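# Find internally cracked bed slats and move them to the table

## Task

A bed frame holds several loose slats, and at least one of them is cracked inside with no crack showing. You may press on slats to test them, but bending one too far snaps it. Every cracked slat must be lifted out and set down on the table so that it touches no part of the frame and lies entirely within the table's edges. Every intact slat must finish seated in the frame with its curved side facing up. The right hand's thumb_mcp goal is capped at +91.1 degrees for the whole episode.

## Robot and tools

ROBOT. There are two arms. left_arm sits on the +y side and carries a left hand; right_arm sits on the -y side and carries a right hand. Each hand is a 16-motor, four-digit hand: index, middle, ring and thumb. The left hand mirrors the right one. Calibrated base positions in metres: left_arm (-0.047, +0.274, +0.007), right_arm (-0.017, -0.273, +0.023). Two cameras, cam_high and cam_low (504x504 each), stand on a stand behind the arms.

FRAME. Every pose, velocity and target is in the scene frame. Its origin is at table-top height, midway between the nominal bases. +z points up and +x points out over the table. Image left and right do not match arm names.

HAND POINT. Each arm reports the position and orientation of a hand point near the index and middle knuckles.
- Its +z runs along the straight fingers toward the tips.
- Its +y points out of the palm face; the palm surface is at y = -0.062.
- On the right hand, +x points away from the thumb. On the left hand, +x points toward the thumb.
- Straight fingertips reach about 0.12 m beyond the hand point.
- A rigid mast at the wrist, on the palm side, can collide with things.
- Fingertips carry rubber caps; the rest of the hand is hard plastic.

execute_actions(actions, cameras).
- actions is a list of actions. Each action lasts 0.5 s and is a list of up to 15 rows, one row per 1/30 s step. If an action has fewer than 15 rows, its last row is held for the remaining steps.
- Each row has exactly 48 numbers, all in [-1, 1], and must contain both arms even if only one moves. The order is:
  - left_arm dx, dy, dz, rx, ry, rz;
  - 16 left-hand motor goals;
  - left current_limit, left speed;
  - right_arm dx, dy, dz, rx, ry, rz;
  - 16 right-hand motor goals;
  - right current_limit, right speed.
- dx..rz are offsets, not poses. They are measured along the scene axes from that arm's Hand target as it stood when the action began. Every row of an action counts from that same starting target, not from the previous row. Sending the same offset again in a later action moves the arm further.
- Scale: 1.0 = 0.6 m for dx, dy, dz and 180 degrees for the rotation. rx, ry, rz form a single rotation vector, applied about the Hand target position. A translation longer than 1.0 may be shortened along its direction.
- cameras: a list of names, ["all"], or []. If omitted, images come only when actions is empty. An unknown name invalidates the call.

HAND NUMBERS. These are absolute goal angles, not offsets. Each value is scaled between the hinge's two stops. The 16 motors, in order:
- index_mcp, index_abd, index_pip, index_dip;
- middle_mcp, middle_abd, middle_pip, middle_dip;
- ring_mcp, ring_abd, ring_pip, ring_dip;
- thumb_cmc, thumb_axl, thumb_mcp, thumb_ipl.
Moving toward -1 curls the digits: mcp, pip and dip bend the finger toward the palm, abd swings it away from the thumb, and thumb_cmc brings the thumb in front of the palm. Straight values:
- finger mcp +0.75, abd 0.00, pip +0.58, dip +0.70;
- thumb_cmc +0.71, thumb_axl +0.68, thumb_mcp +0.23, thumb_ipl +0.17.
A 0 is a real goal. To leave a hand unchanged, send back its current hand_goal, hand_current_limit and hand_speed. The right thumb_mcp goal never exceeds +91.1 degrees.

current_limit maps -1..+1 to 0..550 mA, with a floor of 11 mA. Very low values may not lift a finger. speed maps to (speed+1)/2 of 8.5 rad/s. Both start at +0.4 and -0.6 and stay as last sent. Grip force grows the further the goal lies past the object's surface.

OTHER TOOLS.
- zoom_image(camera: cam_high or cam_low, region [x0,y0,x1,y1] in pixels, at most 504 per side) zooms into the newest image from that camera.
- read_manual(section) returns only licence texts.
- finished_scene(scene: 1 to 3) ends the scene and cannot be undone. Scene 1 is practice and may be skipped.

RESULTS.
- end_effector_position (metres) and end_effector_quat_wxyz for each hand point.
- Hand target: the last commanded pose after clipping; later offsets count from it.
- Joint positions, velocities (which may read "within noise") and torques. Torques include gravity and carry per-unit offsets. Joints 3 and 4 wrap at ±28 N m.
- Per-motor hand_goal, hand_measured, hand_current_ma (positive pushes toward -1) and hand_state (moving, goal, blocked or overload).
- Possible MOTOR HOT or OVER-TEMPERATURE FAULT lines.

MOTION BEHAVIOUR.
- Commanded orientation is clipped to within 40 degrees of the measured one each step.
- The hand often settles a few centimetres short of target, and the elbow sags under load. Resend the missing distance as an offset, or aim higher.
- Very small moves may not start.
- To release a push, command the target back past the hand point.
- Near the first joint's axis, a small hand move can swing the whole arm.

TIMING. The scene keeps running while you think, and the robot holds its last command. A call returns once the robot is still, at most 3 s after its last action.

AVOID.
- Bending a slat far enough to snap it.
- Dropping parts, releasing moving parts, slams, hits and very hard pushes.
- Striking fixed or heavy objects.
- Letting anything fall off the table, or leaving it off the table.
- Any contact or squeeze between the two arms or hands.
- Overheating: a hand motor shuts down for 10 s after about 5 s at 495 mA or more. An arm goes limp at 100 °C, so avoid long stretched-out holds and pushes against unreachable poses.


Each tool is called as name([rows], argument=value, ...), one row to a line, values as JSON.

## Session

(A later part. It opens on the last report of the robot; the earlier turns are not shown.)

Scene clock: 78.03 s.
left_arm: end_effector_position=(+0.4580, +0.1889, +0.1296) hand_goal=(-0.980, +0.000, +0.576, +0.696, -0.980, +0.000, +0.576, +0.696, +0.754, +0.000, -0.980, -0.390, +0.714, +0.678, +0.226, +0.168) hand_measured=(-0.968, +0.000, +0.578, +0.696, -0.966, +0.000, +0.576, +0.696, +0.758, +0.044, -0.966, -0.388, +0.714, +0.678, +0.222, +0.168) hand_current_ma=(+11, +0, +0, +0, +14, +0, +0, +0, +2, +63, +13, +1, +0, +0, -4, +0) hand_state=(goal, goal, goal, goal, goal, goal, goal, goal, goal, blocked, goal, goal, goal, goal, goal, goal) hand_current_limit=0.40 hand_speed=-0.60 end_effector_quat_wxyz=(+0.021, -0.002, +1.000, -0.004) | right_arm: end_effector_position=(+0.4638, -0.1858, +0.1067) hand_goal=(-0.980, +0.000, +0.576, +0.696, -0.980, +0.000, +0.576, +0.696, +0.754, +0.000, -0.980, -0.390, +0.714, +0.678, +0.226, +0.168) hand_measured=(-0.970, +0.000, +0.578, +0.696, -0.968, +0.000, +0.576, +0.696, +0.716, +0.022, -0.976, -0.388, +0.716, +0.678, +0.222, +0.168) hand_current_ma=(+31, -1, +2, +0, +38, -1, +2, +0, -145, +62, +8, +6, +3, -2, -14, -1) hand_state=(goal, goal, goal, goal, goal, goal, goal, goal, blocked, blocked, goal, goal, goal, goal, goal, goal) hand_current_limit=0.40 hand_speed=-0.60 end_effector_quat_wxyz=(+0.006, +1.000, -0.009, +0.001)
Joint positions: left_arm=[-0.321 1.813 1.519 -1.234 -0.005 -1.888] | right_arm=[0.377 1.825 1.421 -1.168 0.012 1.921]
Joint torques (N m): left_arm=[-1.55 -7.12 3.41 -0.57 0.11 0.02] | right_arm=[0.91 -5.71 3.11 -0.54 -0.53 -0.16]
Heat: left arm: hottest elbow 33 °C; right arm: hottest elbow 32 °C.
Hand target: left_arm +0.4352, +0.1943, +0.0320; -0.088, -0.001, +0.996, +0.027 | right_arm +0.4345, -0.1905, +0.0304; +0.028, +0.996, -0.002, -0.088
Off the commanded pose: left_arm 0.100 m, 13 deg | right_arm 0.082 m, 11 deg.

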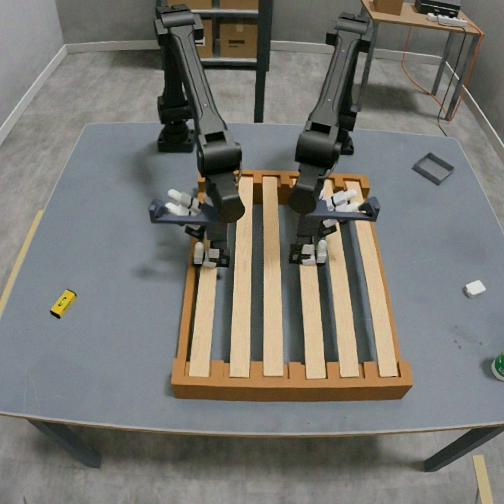

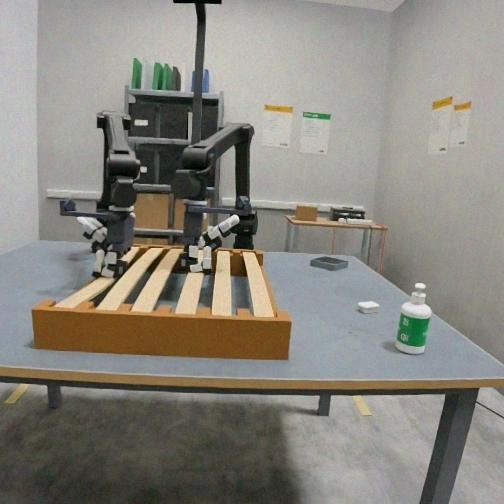

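execute_actions([
  [[0,0,0.13,-0.0082,-0.0278,0,-0.98,0,0.576,0.696,-0.98,0,0.576,0.696,0.754,0,-0.98,-0.39,0.714,0.678,0.226,0.168,0.4,-0.6,0,0,0.13,0.0093,-0.0278,0,-0.98,0,0.576,0.696,-0.98,0,0.576,0.696,0.754,0,-0.98,-0.39,0.714,0.678,0.226,0.168,0.4,-0.6]],
  [[0,0,0.133,-0.0082,-0.0278,0,-0.98,0,0.576,0.696,-0.98,0,0.576,0.696,0.754,0,-0.98,-0.39,0.714,0.678,0.226,0.168,0.4,-0.6,0,0,0.133,0.0093,-0.0278,0,-0.98,0,0.576,0.696,-0.98,0,0.576,0.696,0.754,0,-0.98,-0.39,0.714,0.678,0.226,0.168,0.4,-0.6]],
  [[0.077,0.062,0,0,0,0,-0.98,0,0.576,0.696,-0.98,0,0.576,0.696,0.754,0,-0.98,-0.39,0.714,0.678,0.226,0.168,0.4,-0.6,0.077,0.059,0,0,0,0,-0.98,0,0.576,0.696,-0.98,0,0.576,0.696,0.754,0,-0.98,-0.39,0.714,0.678,0.226,0.168,0.4,-0.6]],
  [[0.077,0.062,0,0,0,0,-0.98,0,0.576,0.696,-0.98,0,0.576,0.696,0.754,0,-0.98,-0.39,0.714,0.678,0.226,0.168,0.4,-0.6,0.077,0.059,0,0,0,0,-0.98,0,0.576,0.696,-0.98,0,0.576,0.696,0.754,0,-0.98,-0.39,0.714,0.678,0.226,0.168,0.4,-0.6]],
  [[0.077,0.062,0,0,0,0,-0.98,0,0.576,0.696,-0.98,0,0.576,0.696,0.754,0,-0.98,-0.39,0.714,0.678,0.226,0.168,0.4,-0.6,0.077,0.059,0,0,0,0,-0.98,0,0.576,0.696,-0.98,0,0.576,0.696,0.754,0,-0.98,-0.39,0.714,0.678,0.226,0.168,0.4,-0.6]],
  [[0.077,0.062,0,0,0,0,-0.98,0,0.576,0.696,-0.98,0,0.576,0.696,0.754,0,-0.98,-0.39,0.714,0.678,0.226,0.168,0.4,-0.6,0.077,0.059,0,0,0,0,-0.98,0,0.576,0.696,-0.98,0,0.576,0.696,0.754,0,-0.98,-0.39,0.714,0.678,0.226,0.168,0.4,-0.6]],
  [[0,0,-0.05,0,0,0,-0.98,0,0.576,0.696,-0.98,0,0.576,0.696,0.754,0,-0.98,-0.39,0.714,0.678,0.226,0.168,0.4,-0.6,0,0,-0.05,0,0,0,-0.98,0,0.576,0.696,-0.98,0,0.576,0.696,0.754,0,-0.98,-0.39,0.714,0.678,0.226,0.168,0.4,-0.6]],
], cameras=["all"])

zoom_image(camera="cam_high", region=[230, 240, 430, 340])

zoom_image(camera="cam_low", region=[40, 230, 300, 360])

Scene clock: 89.83 s.
left_arm: end_effector_position=(+0.6168, +0.3468, +0.1865) hand_goal=(-0.980, +0.000, +0.576, +0.696, -0.980, +0.000, +0.576, +0.696, +0.754, +0.000, -0.980, -0.390, +0.714, +0.678, +0.226, +0.168) hand_measured=(-0.968, +0.000, +0.578, +0.696, -0.966, +0.000, +0.576, +0.696, +0.756, -0.002, -0.972, -0.388, +0.714, +0.678, +0.220, +0.168) hand_current_ma=(+12, +0, +0, +0, +14, +0, +0, +0, +1, -1, +5, +1, +0, +0, -5, +0) hand_state=(goal, goal, goal, goal, goal, goal, goal, goal, goal, goal, goal, goal, goal, goal, goal, goal) hand_current_limit=0.40 hand_speed=-0.60 end_effector_quat_wxyz=(+0.017, -0.009, +1.000, +0.001) | right_arm: end_effector_position=(+0.6149, -0.0542, +0.1488) hand_goal=(-0.980, +0.000, +0.576, +0.696, -0.980, +0.000, +0.576, +0.696, +0.754, +0.000, -0.980, -0.390, +0.714, +0.678, +0.226, +0.168) hand_measured=(-0.966, +0.000, +0.578, +0.696, -0.966, +0.000, +0.578, +0.696, +0.754, -0.002, -0.976, -0.388, +0.712, +0.678, +0.220, +0.168) hand_current_ma=(+45, +1, +4, +0, +48, +1, +3, +0, +1, -5, +8, +6, -3, -2, -22, -1) hand_state=(goal, goal, goal, goal, goal, goal, goal, goal, goal, goal, goal, goal, goal, goal, goal, goal) hand_current_limit=0.40 hand_speed=-0.60 end_effector_quat_wxyz=(+0.004, +1.000, +0.006, -0.010)
Joint positions: left_arm=[-0.026 2.197 2.276 -1.615 -0.002 -1.606] | right_arm=[0.48 2.397 2.487 -1.683 -0.001 1.995]
Joint torques (N m): left_arm=[-2.02 -23.24 6.24 0.69 -0.23 0.11] | right_arm=[0.26 -20.6 10.48 -0.54 0.12 0.08]
Heat: left arm: hottest elbow 34 °C; right arm: hottest elbow 33 °C.
Hand target: left_arm +0.6199, +0.3432, +0.1597; -0.001, -0.001, +1.000, +0.001 | right_arm +0.6194, -0.0488, +0.1581; -0.002, +1.000, -0.001, -0.001
Off the commanded pose: left_arm 0.027 m, 2 deg | right_arm 0.012 m, 1 deg.
joint sent to its limit (right arm) — joint 4 (wrist pitch), lower limit. The joint targets still meet the commanded pose.

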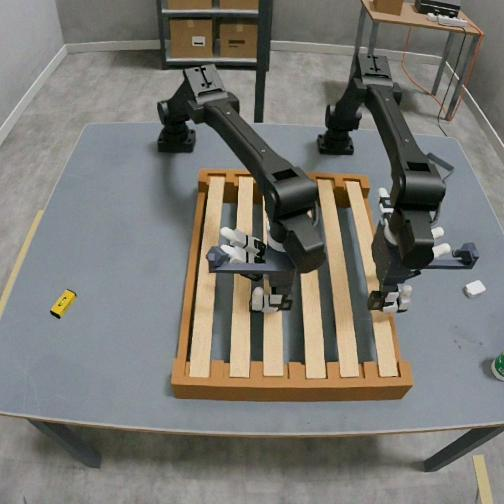

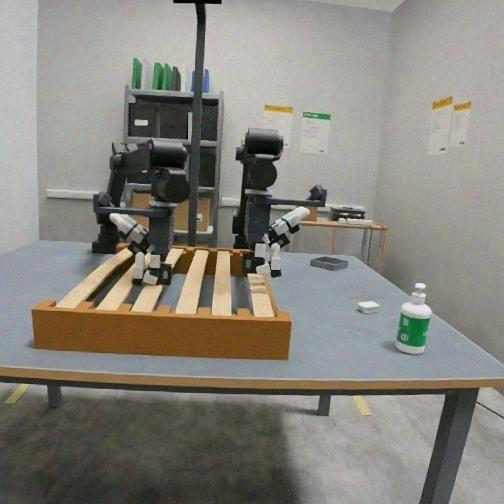

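Scaled by 2.520.

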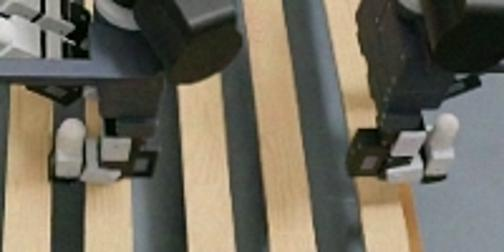

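Scaled by 1.938.

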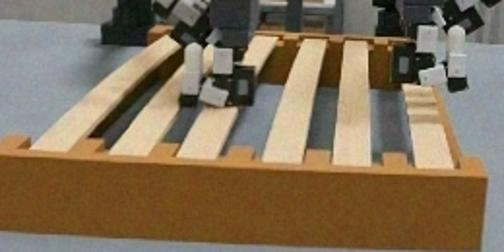

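execute_actions([
  [[0,-0.013,-0.06,0,0,0,-0.98,0,0.576,0.696,-0.98,0,0.576,0.696,0.754,0,-0.98,-0.39,0.714,0.678,0.226,0.168,0.4,-0.6,0,0,-0.06,0,0,0,-0.98,0,0.576,0.696,-0.98,0,0.576,0.696,0.754,0,-0.98,-0.39,0.714,0.678,0.226,0.168,0.4,-0.6]],
  [[-0.004,0,-0.07,0.0005,0.0191,0,-0.98,0,0.576,0.696,-0.98,0,0.576,0.696,0.754,0,-0.98,-0.39,0.714,0.678,0.226,0.168,0.4,-0.6,-0.004,0,-0.07,-0.0084,0.0191,0,-0.98,0,0.576,0.696,-0.98,0,0.576,0.696,0.754,0,-0.98,-0.39,0.714,0.678,0.226,0.168,0.4,-0.6]],
  [[-0.004,0,-0.07,0.0005,0.0191,0,-0.98,0,0.576,0.696,-0.98,0,0.576,0.696,0.754,0,-0.98,-0.39,0.714,0.678,0.226,0.168,0.4,-0.6,-0.004,0,-0.07,-0.0084,0.0191,0,-0.98,0,0.576,0.696,-0.98,0,0.576,0.696,0.754,0,-0.98,-0.39,0.714,0.678,0.226,0.168,0.4,-0.6]],
])

execute_actions([
  [[-0.0125,0,-0.0667,0.0005,0.0175,0,-0.98,0,0.576,0.696,-0.98,0,0.576,0.696,0.754,0,-0.98,-0.39,0.714,0.678,0.226,0.168,0.4,-0.6,-0.0125,0,-0.0667,-0.0077,0.0175,0,-0.98,0,0.576,0.696,-0.98,0,0.576,0.696,0.754,0,-0.98,-0.39,0.714,0.678,0.226,0.168,0.4,-0.6]],
  [[-0.0125,0,-0.0667,0.0005,0.0175,0,-0.98,0,0.576,0.696,-0.98,0,0.576,0.696,0.754,0,-0.98,-0.39,0.714,0.678,0.226,0.168,0.4,-0.6,-0.0125,0,-0.0667,-0.0077,0.0175,0,-0.98,0,0.576,0.696,-0.98,0,0.576,0.696,0.754,0,-0.98,-0.39,0.714,0.678,0.226,0.168,0.4,-0.6]],
])

Scene clock: 95.47 s.
left_arm: end_effector_position=(+0.6205, +0.3404, +0.1384) hand_goal=(-0.980, +0.000, +0.576, +0.696, -0.980, +0.000, +0.576, +0.696, +0.754, +0.000, -0.980, -0.390, +0.714, +0.678, +0.226, +0.168) hand_measured=(-0.968, +0.000, +0.578, +0.696, -0.968, +0.000, +0.576, +0.696, +0.756, +0.034, -0.974, -0.388, +0.714, +0.678, +0.220, +0.168) hand_current_ma=(+11, +0, +0, +0, +13, +0, +0, +0, +1, +43, +4, +1, +0, +0, -5, +0) hand_state=(goal, goal, goal, goal, goal, goal, goal, goal, goal, blocked, goal, goal, goal, goal, goal, goal) hand_current_limit=0.40 hand_speed=-0.60 end_effector_quat_wxyz=(+0.014, -0.004, +1.000, +0.001) | right_arm: end_effector_position=(+0.6225, -0.0503, +0.1370) hand_goal=(-0.980, +0.000, +0.576, +0.696, -0.980, +0.000, +0.576, +0.696, +0.754, +0.000, -0.980, -0.390, +0.714, +0.678, +0.226, +0.168) hand_measured=(-0.966, +0.000, +0.578, +0.696, -0.966, +0.000, +0.578, +0.696, +0.756, +0.030, -0.972, -0.388, +0.712, +0.678, +0.220, +0.168) hand_current_ma=(+44, +1, +4, +0, +48, +1, +3, +0, +6, +86, +20, +6, -2, -2, -21, -1) hand_state=(goal, goal, goal, goal, goal, goal, goal, goal, goal, blocked, goal, goal, goal, goal, goal, goal) hand_current_limit=0.40 hand_speed=-0.60 end_effector_quat_wxyz=(-0.005, +1.000, +0.003, +0.008)
Joint positions: left_arm=[-0.035 2.211 2.173 -1.505 -0.003 -1.606] | right_arm=[0.48 2.387 2.444 -1.609 -0.001 2]
Joint torques (N m): left_arm=[-2.2 -16.21 4.22 0.79 -0.21 -0.01] | right_arm=[0.79 -11.93 5.24 0.23 0.01 0.04]
Heat: left arm: hottest elbow 34 °C; right arm: hottest elbow 33 °C.
Hand target: left_arm +0.6152, +0.3353, +0.0398; -0.060, -0.001, +0.998, +0.003 | right_arm +0.6146, -0.0489, +0.0381; +0.025, +0.998, -0.002, -0.061
Off the commanded pose: left_arm 0.099 m, 9 deg | right_arm 0.099 m, 9 deg.

Scene clock: 96.67 s.
left_arm: end_effector_position=(+0.6199, +0.3404, +0.1299) hand_goal=(-0.980, +0.000, +0.576, +0.696, -0.980, +0.000, +0.576, +0.696, +0.754, +0.000, -0.980, -0.390, +0.714, +0.678, +0.226, +0.168) hand_measured=(-0.968, +0.000, +0.578, +0.696, -0.968, +0.000, +0.576, +0.696, +0.760, +0.052, -0.966, -0.388, +0.714, +0.678, +0.220, +0.168) hand_current_ma=(+11, +0, +0, +0, +13, +0, +0, +0, +5, +83, +13, +1, +0, +0, -5, +0) hand_state=(goal, goal, goal, goal, goal, goal, goal, goal, goal, blocked, goal, goal, goal, goal, goal, goal) hand_current_limit=0.40 hand_speed=-0.60 end_effector_quat_wxyz=(+0.019, -0.004, +1.000, +0.001) | right_arm: end_effector_position=(+0.6205, -0.0479, +0.1326) hand_goal=(-0.980, +0.000, +0.576, +0.696, -0.980, +0.000, +0.576, +0.696, +0.754, +0.000, -0.980, -0.390, +0.714, +0.678, +0.226, +0.168) hand_measured=(-0.966, +0.000, +0.578, +0.696, -0.966, +0.000, +0.578, +0.696, +0.750, +0.034, -0.970, -0.388, +0.712, +0.678, +0.220, +0.168) hand_current_ma=(+44, +1, +4, +0, +48, +1, +3, +0, -10, +99, +31, +6, -2, -2, -21, -1) hand_state=(goal, goal, goal, goal, goal, goal, goal, goal, goal, blocked, goal, goal, goal, goal, goal, goal) hand_current_limit=0.40 hand_speed=-0.60 end_effector_quat_wxyz=(-0.004, +1.000, -0.001, +0.008)
Joint positions: left_arm=[-0.035 2.201 2.134 -1.465 -0.003 -1.606] | right_arm=[0.484 2.387 2.432 -1.599 0 2.013]
Joint torques (N m): left_arm=[-1.96 -10.17 1.13 0.7 -0.21 0.02] | right_arm=[0.85 -6.77 1.2 0.57 -0.18 0.01]
Heat: left arm: hottest elbow 34 °C; right arm: hottest elbow 33 °C.
Hand target: left_arm +0.6001, +0.3354, -0.0403; -0.115, -0.001, +0.993, +0.004 | right_arm +0.5995, -0.0488, -0.0417; +0.049, +0.992, -0.002, -0.116
Off the commanded pose: left_arm 0.172 m, 15 deg | right_arm 0.176 m, 15 deg.

execute_actions([
  [[0.011,0,0.16,-0.0007,-0.0244,0,-0.98,0,0.576,0.696,-0.98,0,0.576,0.696,0.754,0,-0.98,-0.39,0.714,0.678,0.226,0.168,0.4,-0.6,0.011,0,0.16,0.0107,-0.0244,0,-0.98,0,0.576,0.696,-0.98,0,0.576,0.696,0.754,0,-0.98,-0.39,0.714,0.678,0.226,0.168,0.4,-0.6]],
  [[0.011,0,0.14,-0.0007,-0.0244,0,-0.98,0,0.576,0.696,-0.98,0,0.576,0.696,0.754,0,-0.98,-0.39,0.714,0.678,0.226,0.168,0.4,-0.6,0.011,0,0.14,0.0107,-0.0244,0,-0.98,0,0.576,0.696,-0.98,0,0.576,0.696,0.754,0,-0.98,-0.39,0.714,0.678,0.226,0.168,0.4,-0.6]],
  [[0.011,-0.04,0.083,-0.0007,-0.0244,0,-0.98,0,0.576,0.696,-0.98,0,0.576,0.696,0.754,0,-0.98,-0.39,0.714,0.678,0.226,0.168,0.4,-0.6,0.011,-0.034,0.083,0.0107,-0.0244,0,-0.98,0,0.576,0.696,-0.98,0,0.576,0.696,0.754,0,-0.98,-0.39,0.714,0.678,0.226,0.168,0.4,-0.6]],
  [[0,-0.082,0,0,0,0,-0.98,0,0.576,0.696,-0.98,0,0.576,0.696,0.754,0,-0.98,-0.39,0.714,0.678,0.226,0.168,0.4,-0.6,0,-0.07,0,0,0,0,-0.98,0,0.576,0.696,-0.98,0,0.576,0.696,0.754,0,-0.98,-0.39,0.714,0.678,0.226,0.168,0.4,-0.6]],
  [[0,0,-0.05,0,0,0,-0.98,0,0.576,0.696,-0.98,0,0.576,0.696,0.754,0,-0.98,-0.39,0.714,0.678,0.226,0.168,0.4,-0.6,0,0,-0.05,0,0,0,-0.98,0,0.576,0.696,-0.98,0,0.576,0.696,0.754,0,-0.98,-0.39,0.714,0.678,0.226,0.168,0.4,-0.6]],
], cameras=["cam_high"])

zoom_image(camera="cam_high", region=[200, 240, 400, 340])

Scene clock: 103.17 s.
left_arm: end_effector_position=(+0.6189, +0.2602, +0.1840) hand_goal=(-0.980, +0.000, +0.576, +0.696, -0.980, +0.000, +0.576, +0.696, +0.754, +0.000, -0.980, -0.390, +0.714, +0.678, +0.226, +0.168) hand_measured=(-0.968, +0.000, +0.578, +0.696, -0.968, +0.000, +0.576, +0.696, +0.756, +0.004, -0.972, -0.388, +0.714, +0.678, +0.220, +0.168) hand_current_ma=(+11, +0, +0, +0, +13, +0, +0, +0, +1, +1, +6, +1, +0, +0, -5, +0) hand_state=(goal, goal, goal, goal, goal, goal, goal, goal, goal, goal, goal, goal, goal, goal, goal, goal) hand_current_limit=0.40 hand_speed=-0.60 end_effector_quat_wxyz=(+0.015, +0.006, +1.000, -0.001) | right_arm: end_effector_position=(+0.6178, -0.1170, +0.1616) hand_goal=(-0.980, +0.000, +0.576, +0.696, -0.980, +0.000, +0.576, +0.696, +0.754, +0.000, -0.980, -0.390, +0.714, +0.678, +0.226, +0.168) hand_measured=(-0.968, +0.000, +0.578, +0.696, -0.966, +0.000, +0.578, +0.696, +0.756, +0.004, -0.974, -0.388, +0.714, +0.678, +0.220, +0.168) hand_current_ma=(+38, +1, +4, +0, +44, +1, +3, +0, +7, +7, +13, +6, +0, -2, -19, -1) hand_state=(goal, goal, goal, goal, goal, goal, goal, goal, goal, goal, goal, goal, goal, goal, goal, goal) hand_current_limit=0.40 hand_speed=-0.60 end_effector_quat_wxyz=(-0.001, +1.000, -0.014, -0.003)
Joint positions: left_arm=[-0.152 2.228 2.323 -1.636 -0.002 -1.701] | right_arm=[0.393 2.289 2.328 -1.615 -0.004 1.947]
Joint torques (N m): left_arm=[-1.32 -23.77 6.31 0.59 -0.22 -0.11] | right_arm=[0.97 -20.31 7.08 0.29 0.27 -0.25]
Heat: left arm: hottest elbow 34 °C; right arm: hottest elbow 33 °C.
Hand target: left_arm +0.6199, +0.2623, +0.1595; -0.001, -0.001, +1.000, +0.001 | right_arm +0.6194, -0.1114, +0.1579; -0.001, +1.000, -0.001, -0.001
Off the commanded pose: left_arm 0.025 m, 2 deg | right_arm 0.007 m, 1 deg.
Images, in order (width x height): cam_high 504x504.

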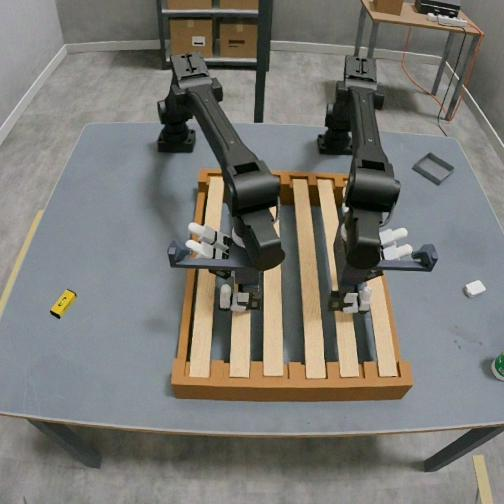

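Scaled by 2.520.

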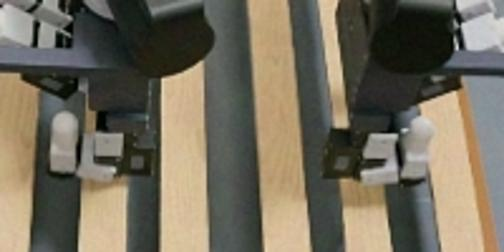

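execute_actions([
  [[0,-0.01,-0.06,0,0,0,-0.98,0,0.576,0.696,-0.98,0,0.576,0.696,0.754,0,-0.98,-0.39,0.714,0.678,0.226,0.168,0.4,-0.6,0,0.009,-0.06,0,0,0,-0.98,0,0.576,0.696,-0.98,0,0.576,0.696,0.754,0,-0.98,-0.39,0.714,0.678,0.226,0.168,0.4,-0.6]],
  [[-0.004,0,-0.07,0.0027,0.0191,0,-0.98,0,0.576,0.696,-0.98,0,0.576,0.696,0.754,0,-0.98,-0.39,0.714,0.678,0.226,0.168,0.4,-0.6,-0.004,0,-0.07,-0.0069,0.0191,0,-0.98,0,0.576,0.696,-0.98,0,0.576,0.696,0.754,0,-0.98,-0.39,0.714,0.678,0.226,0.168,0.4,-0.6]],
  [[-0.004,0,-0.07,0.0027,0.0191,0,-0.98,0,0.576,0.696,-0.98,0,0.576,0.696,0.754,0,-0.98,-0.39,0.714,0.678,0.226,0.168,0.4,-0.6,-0.004,0,-0.07,-0.0069,0.0191,0,-0.98,0,0.576,0.696,-0.98,0,0.576,0.696,0.754,0,-0.98,-0.39,0.714,0.678,0.226,0.168,0.4,-0.6]],
])

execute_actions([
  [[-0.0125,0,-0.0667,0.0024,0.0175,0,-0.98,0,0.576,0.696,-0.98,0,0.576,0.696,0.754,0,-0.98,-0.39,0.714,0.678,0.226,0.168,0.4,-0.6,-0.0125,0,-0.0667,-0.0063,0.0175,0,-0.98,0,0.576,0.696,-0.98,0,0.576,0.696,0.754,0,-0.98,-0.39,0.714,0.678,0.226,0.168,0.4,-0.6]],
  [[-0.0125,0,-0.0667,0.0024,0.0175,0,-0.98,0,0.576,0.696,-0.98,0,0.576,0.696,0.754,0,-0.98,-0.39,0.714,0.678,0.226,0.168,0.4,-0.6,-0.0125,0,-0.0667,-0.0063,0.0175,0,-0.98,0,0.576,0.696,-0.98,0,0.576,0.696,0.754,0,-0.98,-0.39,0.714,0.678,0.226,0.168,0.4,-0.6]],
])

Scene clock: 109.00 s.
left_arm: end_effector_position=(+0.6220, +0.2594, +0.1374) hand_goal=(-0.980, +0.000, +0.576, +0.696, -0.980, +0.000, +0.576, +0.696, +0.754, +0.000, -0.980, -0.390, +0.714, +0.678, +0.226, +0.168) hand_measured=(-0.970, +0.000, +0.578, +0.696, -0.968, +0.000, +0.576, +0.696, +0.756, +0.032, -0.972, -0.388, +0.714, +0.678, +0.222, +0.168) hand_current_ma=(+10, +0, +0, +0, +13, +0, +0, +0, +1, +39, +6, +1, +0, +0, -4, +0) hand_state=(goal, goal, goal, goal, goal, goal, goal, goal, goal, blocked, goal, goal, goal, goal, goal, goal) hand_current_limit=0.40 hand_speed=-0.60 end_effector_quat_wxyz=(+0.014, +0.001, +1.000, -0.001) | right_arm: end_effector_position=(+0.6216, -0.1111, +0.1357) hand_goal=(-0.980, +0.000, +0.576, +0.696, -0.980, +0.000, +0.576, +0.696, +0.754, +0.000, -0.980, -0.390, +0.714, +0.678, +0.226, +0.168) hand_measured=(-0.968, +0.000, +0.578, +0.696, -0.966, +0.000, +0.578, +0.696, +0.752, +0.028, -0.972, -0.388, +0.714, +0.678, +0.220, +0.168) hand_current_ma=(+37, +1, +4, +0, +43, +1, +3, +0, -2, +79, +20, +6, +0, -2, -17, -1) hand_state=(goal, goal, goal, goal, goal, goal, goal, goal, goal, blocked, goal, goal, goal, goal, goal, goal) hand_current_limit=0.40 hand_speed=-0.60 end_effector_quat_wxyz=(-0.004, +1.000, -0.010, +0.009)
Joint positions: left_arm=[-0.152 2.24 2.222 -1.525 -0.002 -1.711] | right_arm=[0.401 2.285 2.256 -1.522 -0.001 1.947]
Joint torques (N m): left_arm=[-2.02 -16.62 4.19 0.75 -0.23 -0.1] | right_arm=[1.08 -11.05 4.98 0.39 0.03 -0.16]
Heat: left arm: hottest elbow 34 °C; right arm: hottest elbow 33 °C.
Hand target: left_arm +0.6152, +0.2562, +0.0394; -0.061, -0.001, +0.998, +0.009 | right_arm +0.6146, -0.1060, +0.0379; +0.020, +0.998, -0.002, -0.061
Off the commanded pose: left_arm 0.098 m, 9 deg | right_arm 0.098 m, 9 deg.

Scene clock: 110.20 s.
left_arm: end_effector_position=(+0.6215, +0.2590, +0.1290) hand_goal=(-0.980, +0.000, +0.576, +0.696, -0.980, +0.000, +0.576, +0.696, +0.754, +0.000, -0.980, -0.390, +0.714, +0.678, +0.226, +0.168) hand_measured=(-0.970, +0.000, +0.578, +0.696, -0.968, +0.000, +0.576, +0.696, +0.762, +0.050, -0.964, -0.388, +0.714, +0.678, +0.222, +0.168) hand_current_ma=(+10, +0, +0, +0, +13, +0, +0, +0, +6, +76, +16, +1, +0, +0, -4, +0) hand_state=(goal, goal, goal, goal, goal, goal, goal, goal, goal, blocked, goal, goal, goal, goal, goal, goal) hand_current_limit=0.40 hand_speed=-0.60 end_effector_quat_wxyz=(+0.019, +0.000, +1.000, -0.001) | right_arm: end_effector_position=(+0.6227, -0.1097, +0.1308) hand_goal=(-0.980, +0.000, +0.576, +0.696, -0.980, +0.000, +0.576, +0.696, +0.754, +0.000, -0.980, -0.390, +0.714, +0.678, +0.226, +0.168) hand_measured=(-0.968, +0.000, +0.578, +0.696, -0.966, +0.000, +0.578, +0.696, +0.744, +0.038, -0.970, -0.388, +0.714, +0.678, +0.220, +0.168) hand_current_ma=(+37, +1, +4, +0, +43, +1, +3, +0, -33, +112, +29, +6, +0, -2, -17, -1) hand_state=(goal, goal, goal, goal, goal, goal, goal, goal, goal, blocked, goal, goal, goal, goal, goal, goal) hand_current_limit=0.40 hand_speed=-0.60 end_effector_quat_wxyz=(-0.003, +1.000, -0.009, +0.012)
Joint positions: left_arm=[-0.152 2.231 2.184 -1.487 -0.003 -1.715] | right_arm=[0.403 2.286 2.245 -1.505 0.004 1.947]
Joint torques (N m): left_arm=[-2.32 -10.7 1.11 0.61 -0.16 -0.07] | right_arm=[1.32 -6.12 1.25 0.59 -0.28 -0.09]
Heat: left arm: hottest elbow 34 °C; right arm: hottest elbow 33 °C.
Hand target: left_arm +0.6001, +0.2563, -0.0407; -0.115, -0.001, +0.993, +0.017 | right_arm +0.5996, -0.1060, -0.0421; +0.040, +0.992, -0.002, -0.116
Off the commanded pose: left_arm 0.171 m, 16 deg | right_arm 0.175 m, 15 deg.

execute_actions([
  [[0.011,0,0.16,-0.0034,-0.0244,0,-0.98,0,0.576,0.696,-0.98,0,0.576,0.696,0.754,0,-0.98,-0.39,0.714,0.678,0.226,0.168,0.4,-0.6,0.011,0,0.16,0.0088,-0.0244,0,-0.98,0,0.576,0.696,-0.98,0,0.576,0.696,0.754,0,-0.98,-0.39,0.714,0.678,0.226,0.168,0.4,-0.6]],
  [[0.011,0,0.14,-0.0034,-0.0244,0,-0.98,0,0.576,0.696,-0.98,0,0.576,0.696,0.754,0,-0.98,-0.39,0.714,0.678,0.226,0.168,0.4,-0.6,0.011,0,0.14,0.0088,-0.0244,0,-0.98,0,0.576,0.696,-0.98,0,0.576,0.696,0.754,0,-0.98,-0.39,0.714,0.678,0.226,0.168,0.4,-0.6]],
  [[0.011,-0.03,0.083,-0.0034,-0.0244,0,-0.98,0,0.576,0.696,-0.98,0,0.576,0.696,0.754,0,-0.98,-0.39,0.714,0.678,0.226,0.168,0.4,-0.6,-0.089,-0.012,0.083,0.0088,-0.0244,0,-0.98,0,0.576,0.696,-0.98,0,0.576,0.696,0.754,0,-0.98,-0.39,0.714,0.678,0.226,0.168,0.4,-0.6]],
  [[0,-0.04,0,0,0,0,-0.98,0,0.576,0.696,-0.98,0,0.576,0.696,0.754,0,-0.98,-0.39,0.714,0.678,0.226,0.168,0.4,-0.6,-0.114,-0.011,0,0,0,0.028,-0.98,0,0.576,0.696,-0.98,0,0.576,0.696,0.754,0,-0.98,-0.39,0.714,0.678,0.226,0.168,0.4,-0.6]],
  [[0,-0.04,0,0,0,0,-0.98,0,0.576,0.696,-0.98,0,0.576,0.696,0.754,0,-0.98,-0.39,0.714,0.678,0.226,0.168,0.4,-0.6,-0.114,-0.011,0,0,0,0.028,-0.98,0,0.576,0.696,-0.98,0,0.576,0.696,0.754,0,-0.98,-0.39,0.714,0.678,0.226,0.168,0.4,-0.6]],
  [[0,0,-0.05,0,0,0,-0.98,0,0.576,0.696,-0.98,0,0.576,0.696,0.754,0,-0.98,-0.39,0.714,0.678,0.226,0.168,0.4,-0.6,-0.114,-0.011,0,0,0,0.0273,-0.98,0,0.576,0.696,-0.98,0,0.576,0.696,0.754,0,-0.98,-0.39,0.714,0.678,0.226,0.168,0.4,-0.6]],
  [[0,0,0,0,0,0,-0.98,0,0.576,0.696,-0.98,0,0.576,0.696,0.754,0,-0.98,-0.39,0.714,0.678,0.226,0.168,0.4,-0.6,0,0,-0.05,0,0,0,-0.98,0,0.576,0.696,-0.98,0,0.576,0.696,0.754,0,-0.98,-0.39,0.714,0.678,0.226,0.168,0.4,-0.6]],
], cameras=["cam_high"])

zoom_image(camera="cam_high", region=[190, 170, 390, 330])

Scene clock: 119.23 s.
left_arm: end_effector_position=(+0.6152, +0.1903, +0.1927) hand_goal=(-0.980, +0.000, +0.576, +0.696, -0.980, +0.000, +0.576, +0.696, +0.754, +0.000, -0.980, -0.390, +0.714, +0.678, +0.226, +0.168) hand_measured=(-0.968, +0.000, +0.578, +0.696, -0.968, +0.000, +0.576, +0.696, +0.756, +0.004, -0.972, -0.388, +0.714, +0.678, +0.220, +0.168) hand_current_ma=(+11, +0, +0, +0, +13, +0, +0, +0, +1, +2, +5, +1, +0, +0, -5, +0) hand_state=(goal, goal, goal, goal, goal, goal, goal, goal, goal, goal, goal, goal, goal, goal, goal, goal) hand_current_limit=0.40 hand_speed=-0.60 end_effector_quat_wxyz=(+0.019, +0.006, +1.000, -0.002) | right_arm: end_effector_position=(+0.3517, -0.1323, +0.1609) hand_goal=(-0.980, +0.000, +0.576, +0.696, -0.980, +0.000, +0.576, +0.696, +0.754, +0.000, -0.980, -0.390, +0.714, +0.678, +0.226, +0.168) hand_measured=(-0.972, -0.002, +0.578, +0.696, -0.970, -0.002, +0.578, +0.696, +0.756, -0.002, -0.976, -0.388, +0.714, +0.678, +0.222, +0.168) hand_current_ma=(+26, -2, +3, +0, +31, -2, +3, +0, +5, -5, +9, +6, +2, -2, -13, -2) hand_state=(goal, goal, goal, goal, goal, goal, goal, goal, goal, goal, goal, goal, goal, goal, goal, goal) hand_current_limit=0.40 hand_speed=-0.60 end_effector_quat_wxyz=(+0.000, +0.992, +0.123, -0.002)
Joint positions: left_arm=[-0.251 2.268 2.418 -1.681 -0.004 -1.801] | right_arm=[0.598 1.534 1.197 -1.237 -0.003 1.878]
Joint torques (N m): left_arm=[-1.38 -22.83 7.05 0.51 -0.14 -0.09] | right_arm=[0.44 -10.64 6.67 0.17 0.24 -0.2]
Heat: left arm: hottest elbow 34 °C; right arm: hottest elbow 33 °C.
Hand target: left_arm +0.6199, +0.1902, +0.1593; -0.001, -0.001, +1.000, +0.001 | right_arm +0.3542, -0.1330, +0.1576; -0.001, +0.992, +0.129, -0.001
Off the commanded pose: left_arm 0.034 m, 2 deg | right_arm 0.004 m, 1 deg.
Images, in order (width x height): cam_high 504x504.

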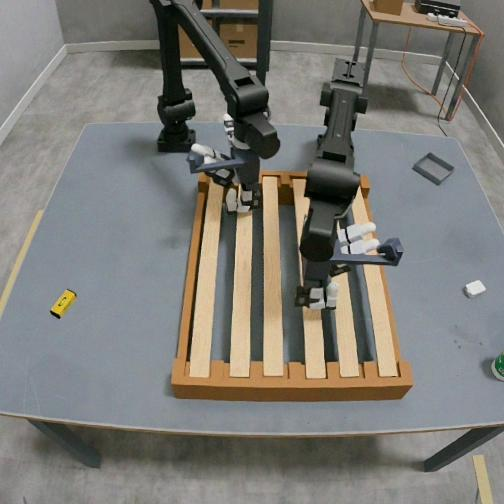

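Scaled by 2.520.

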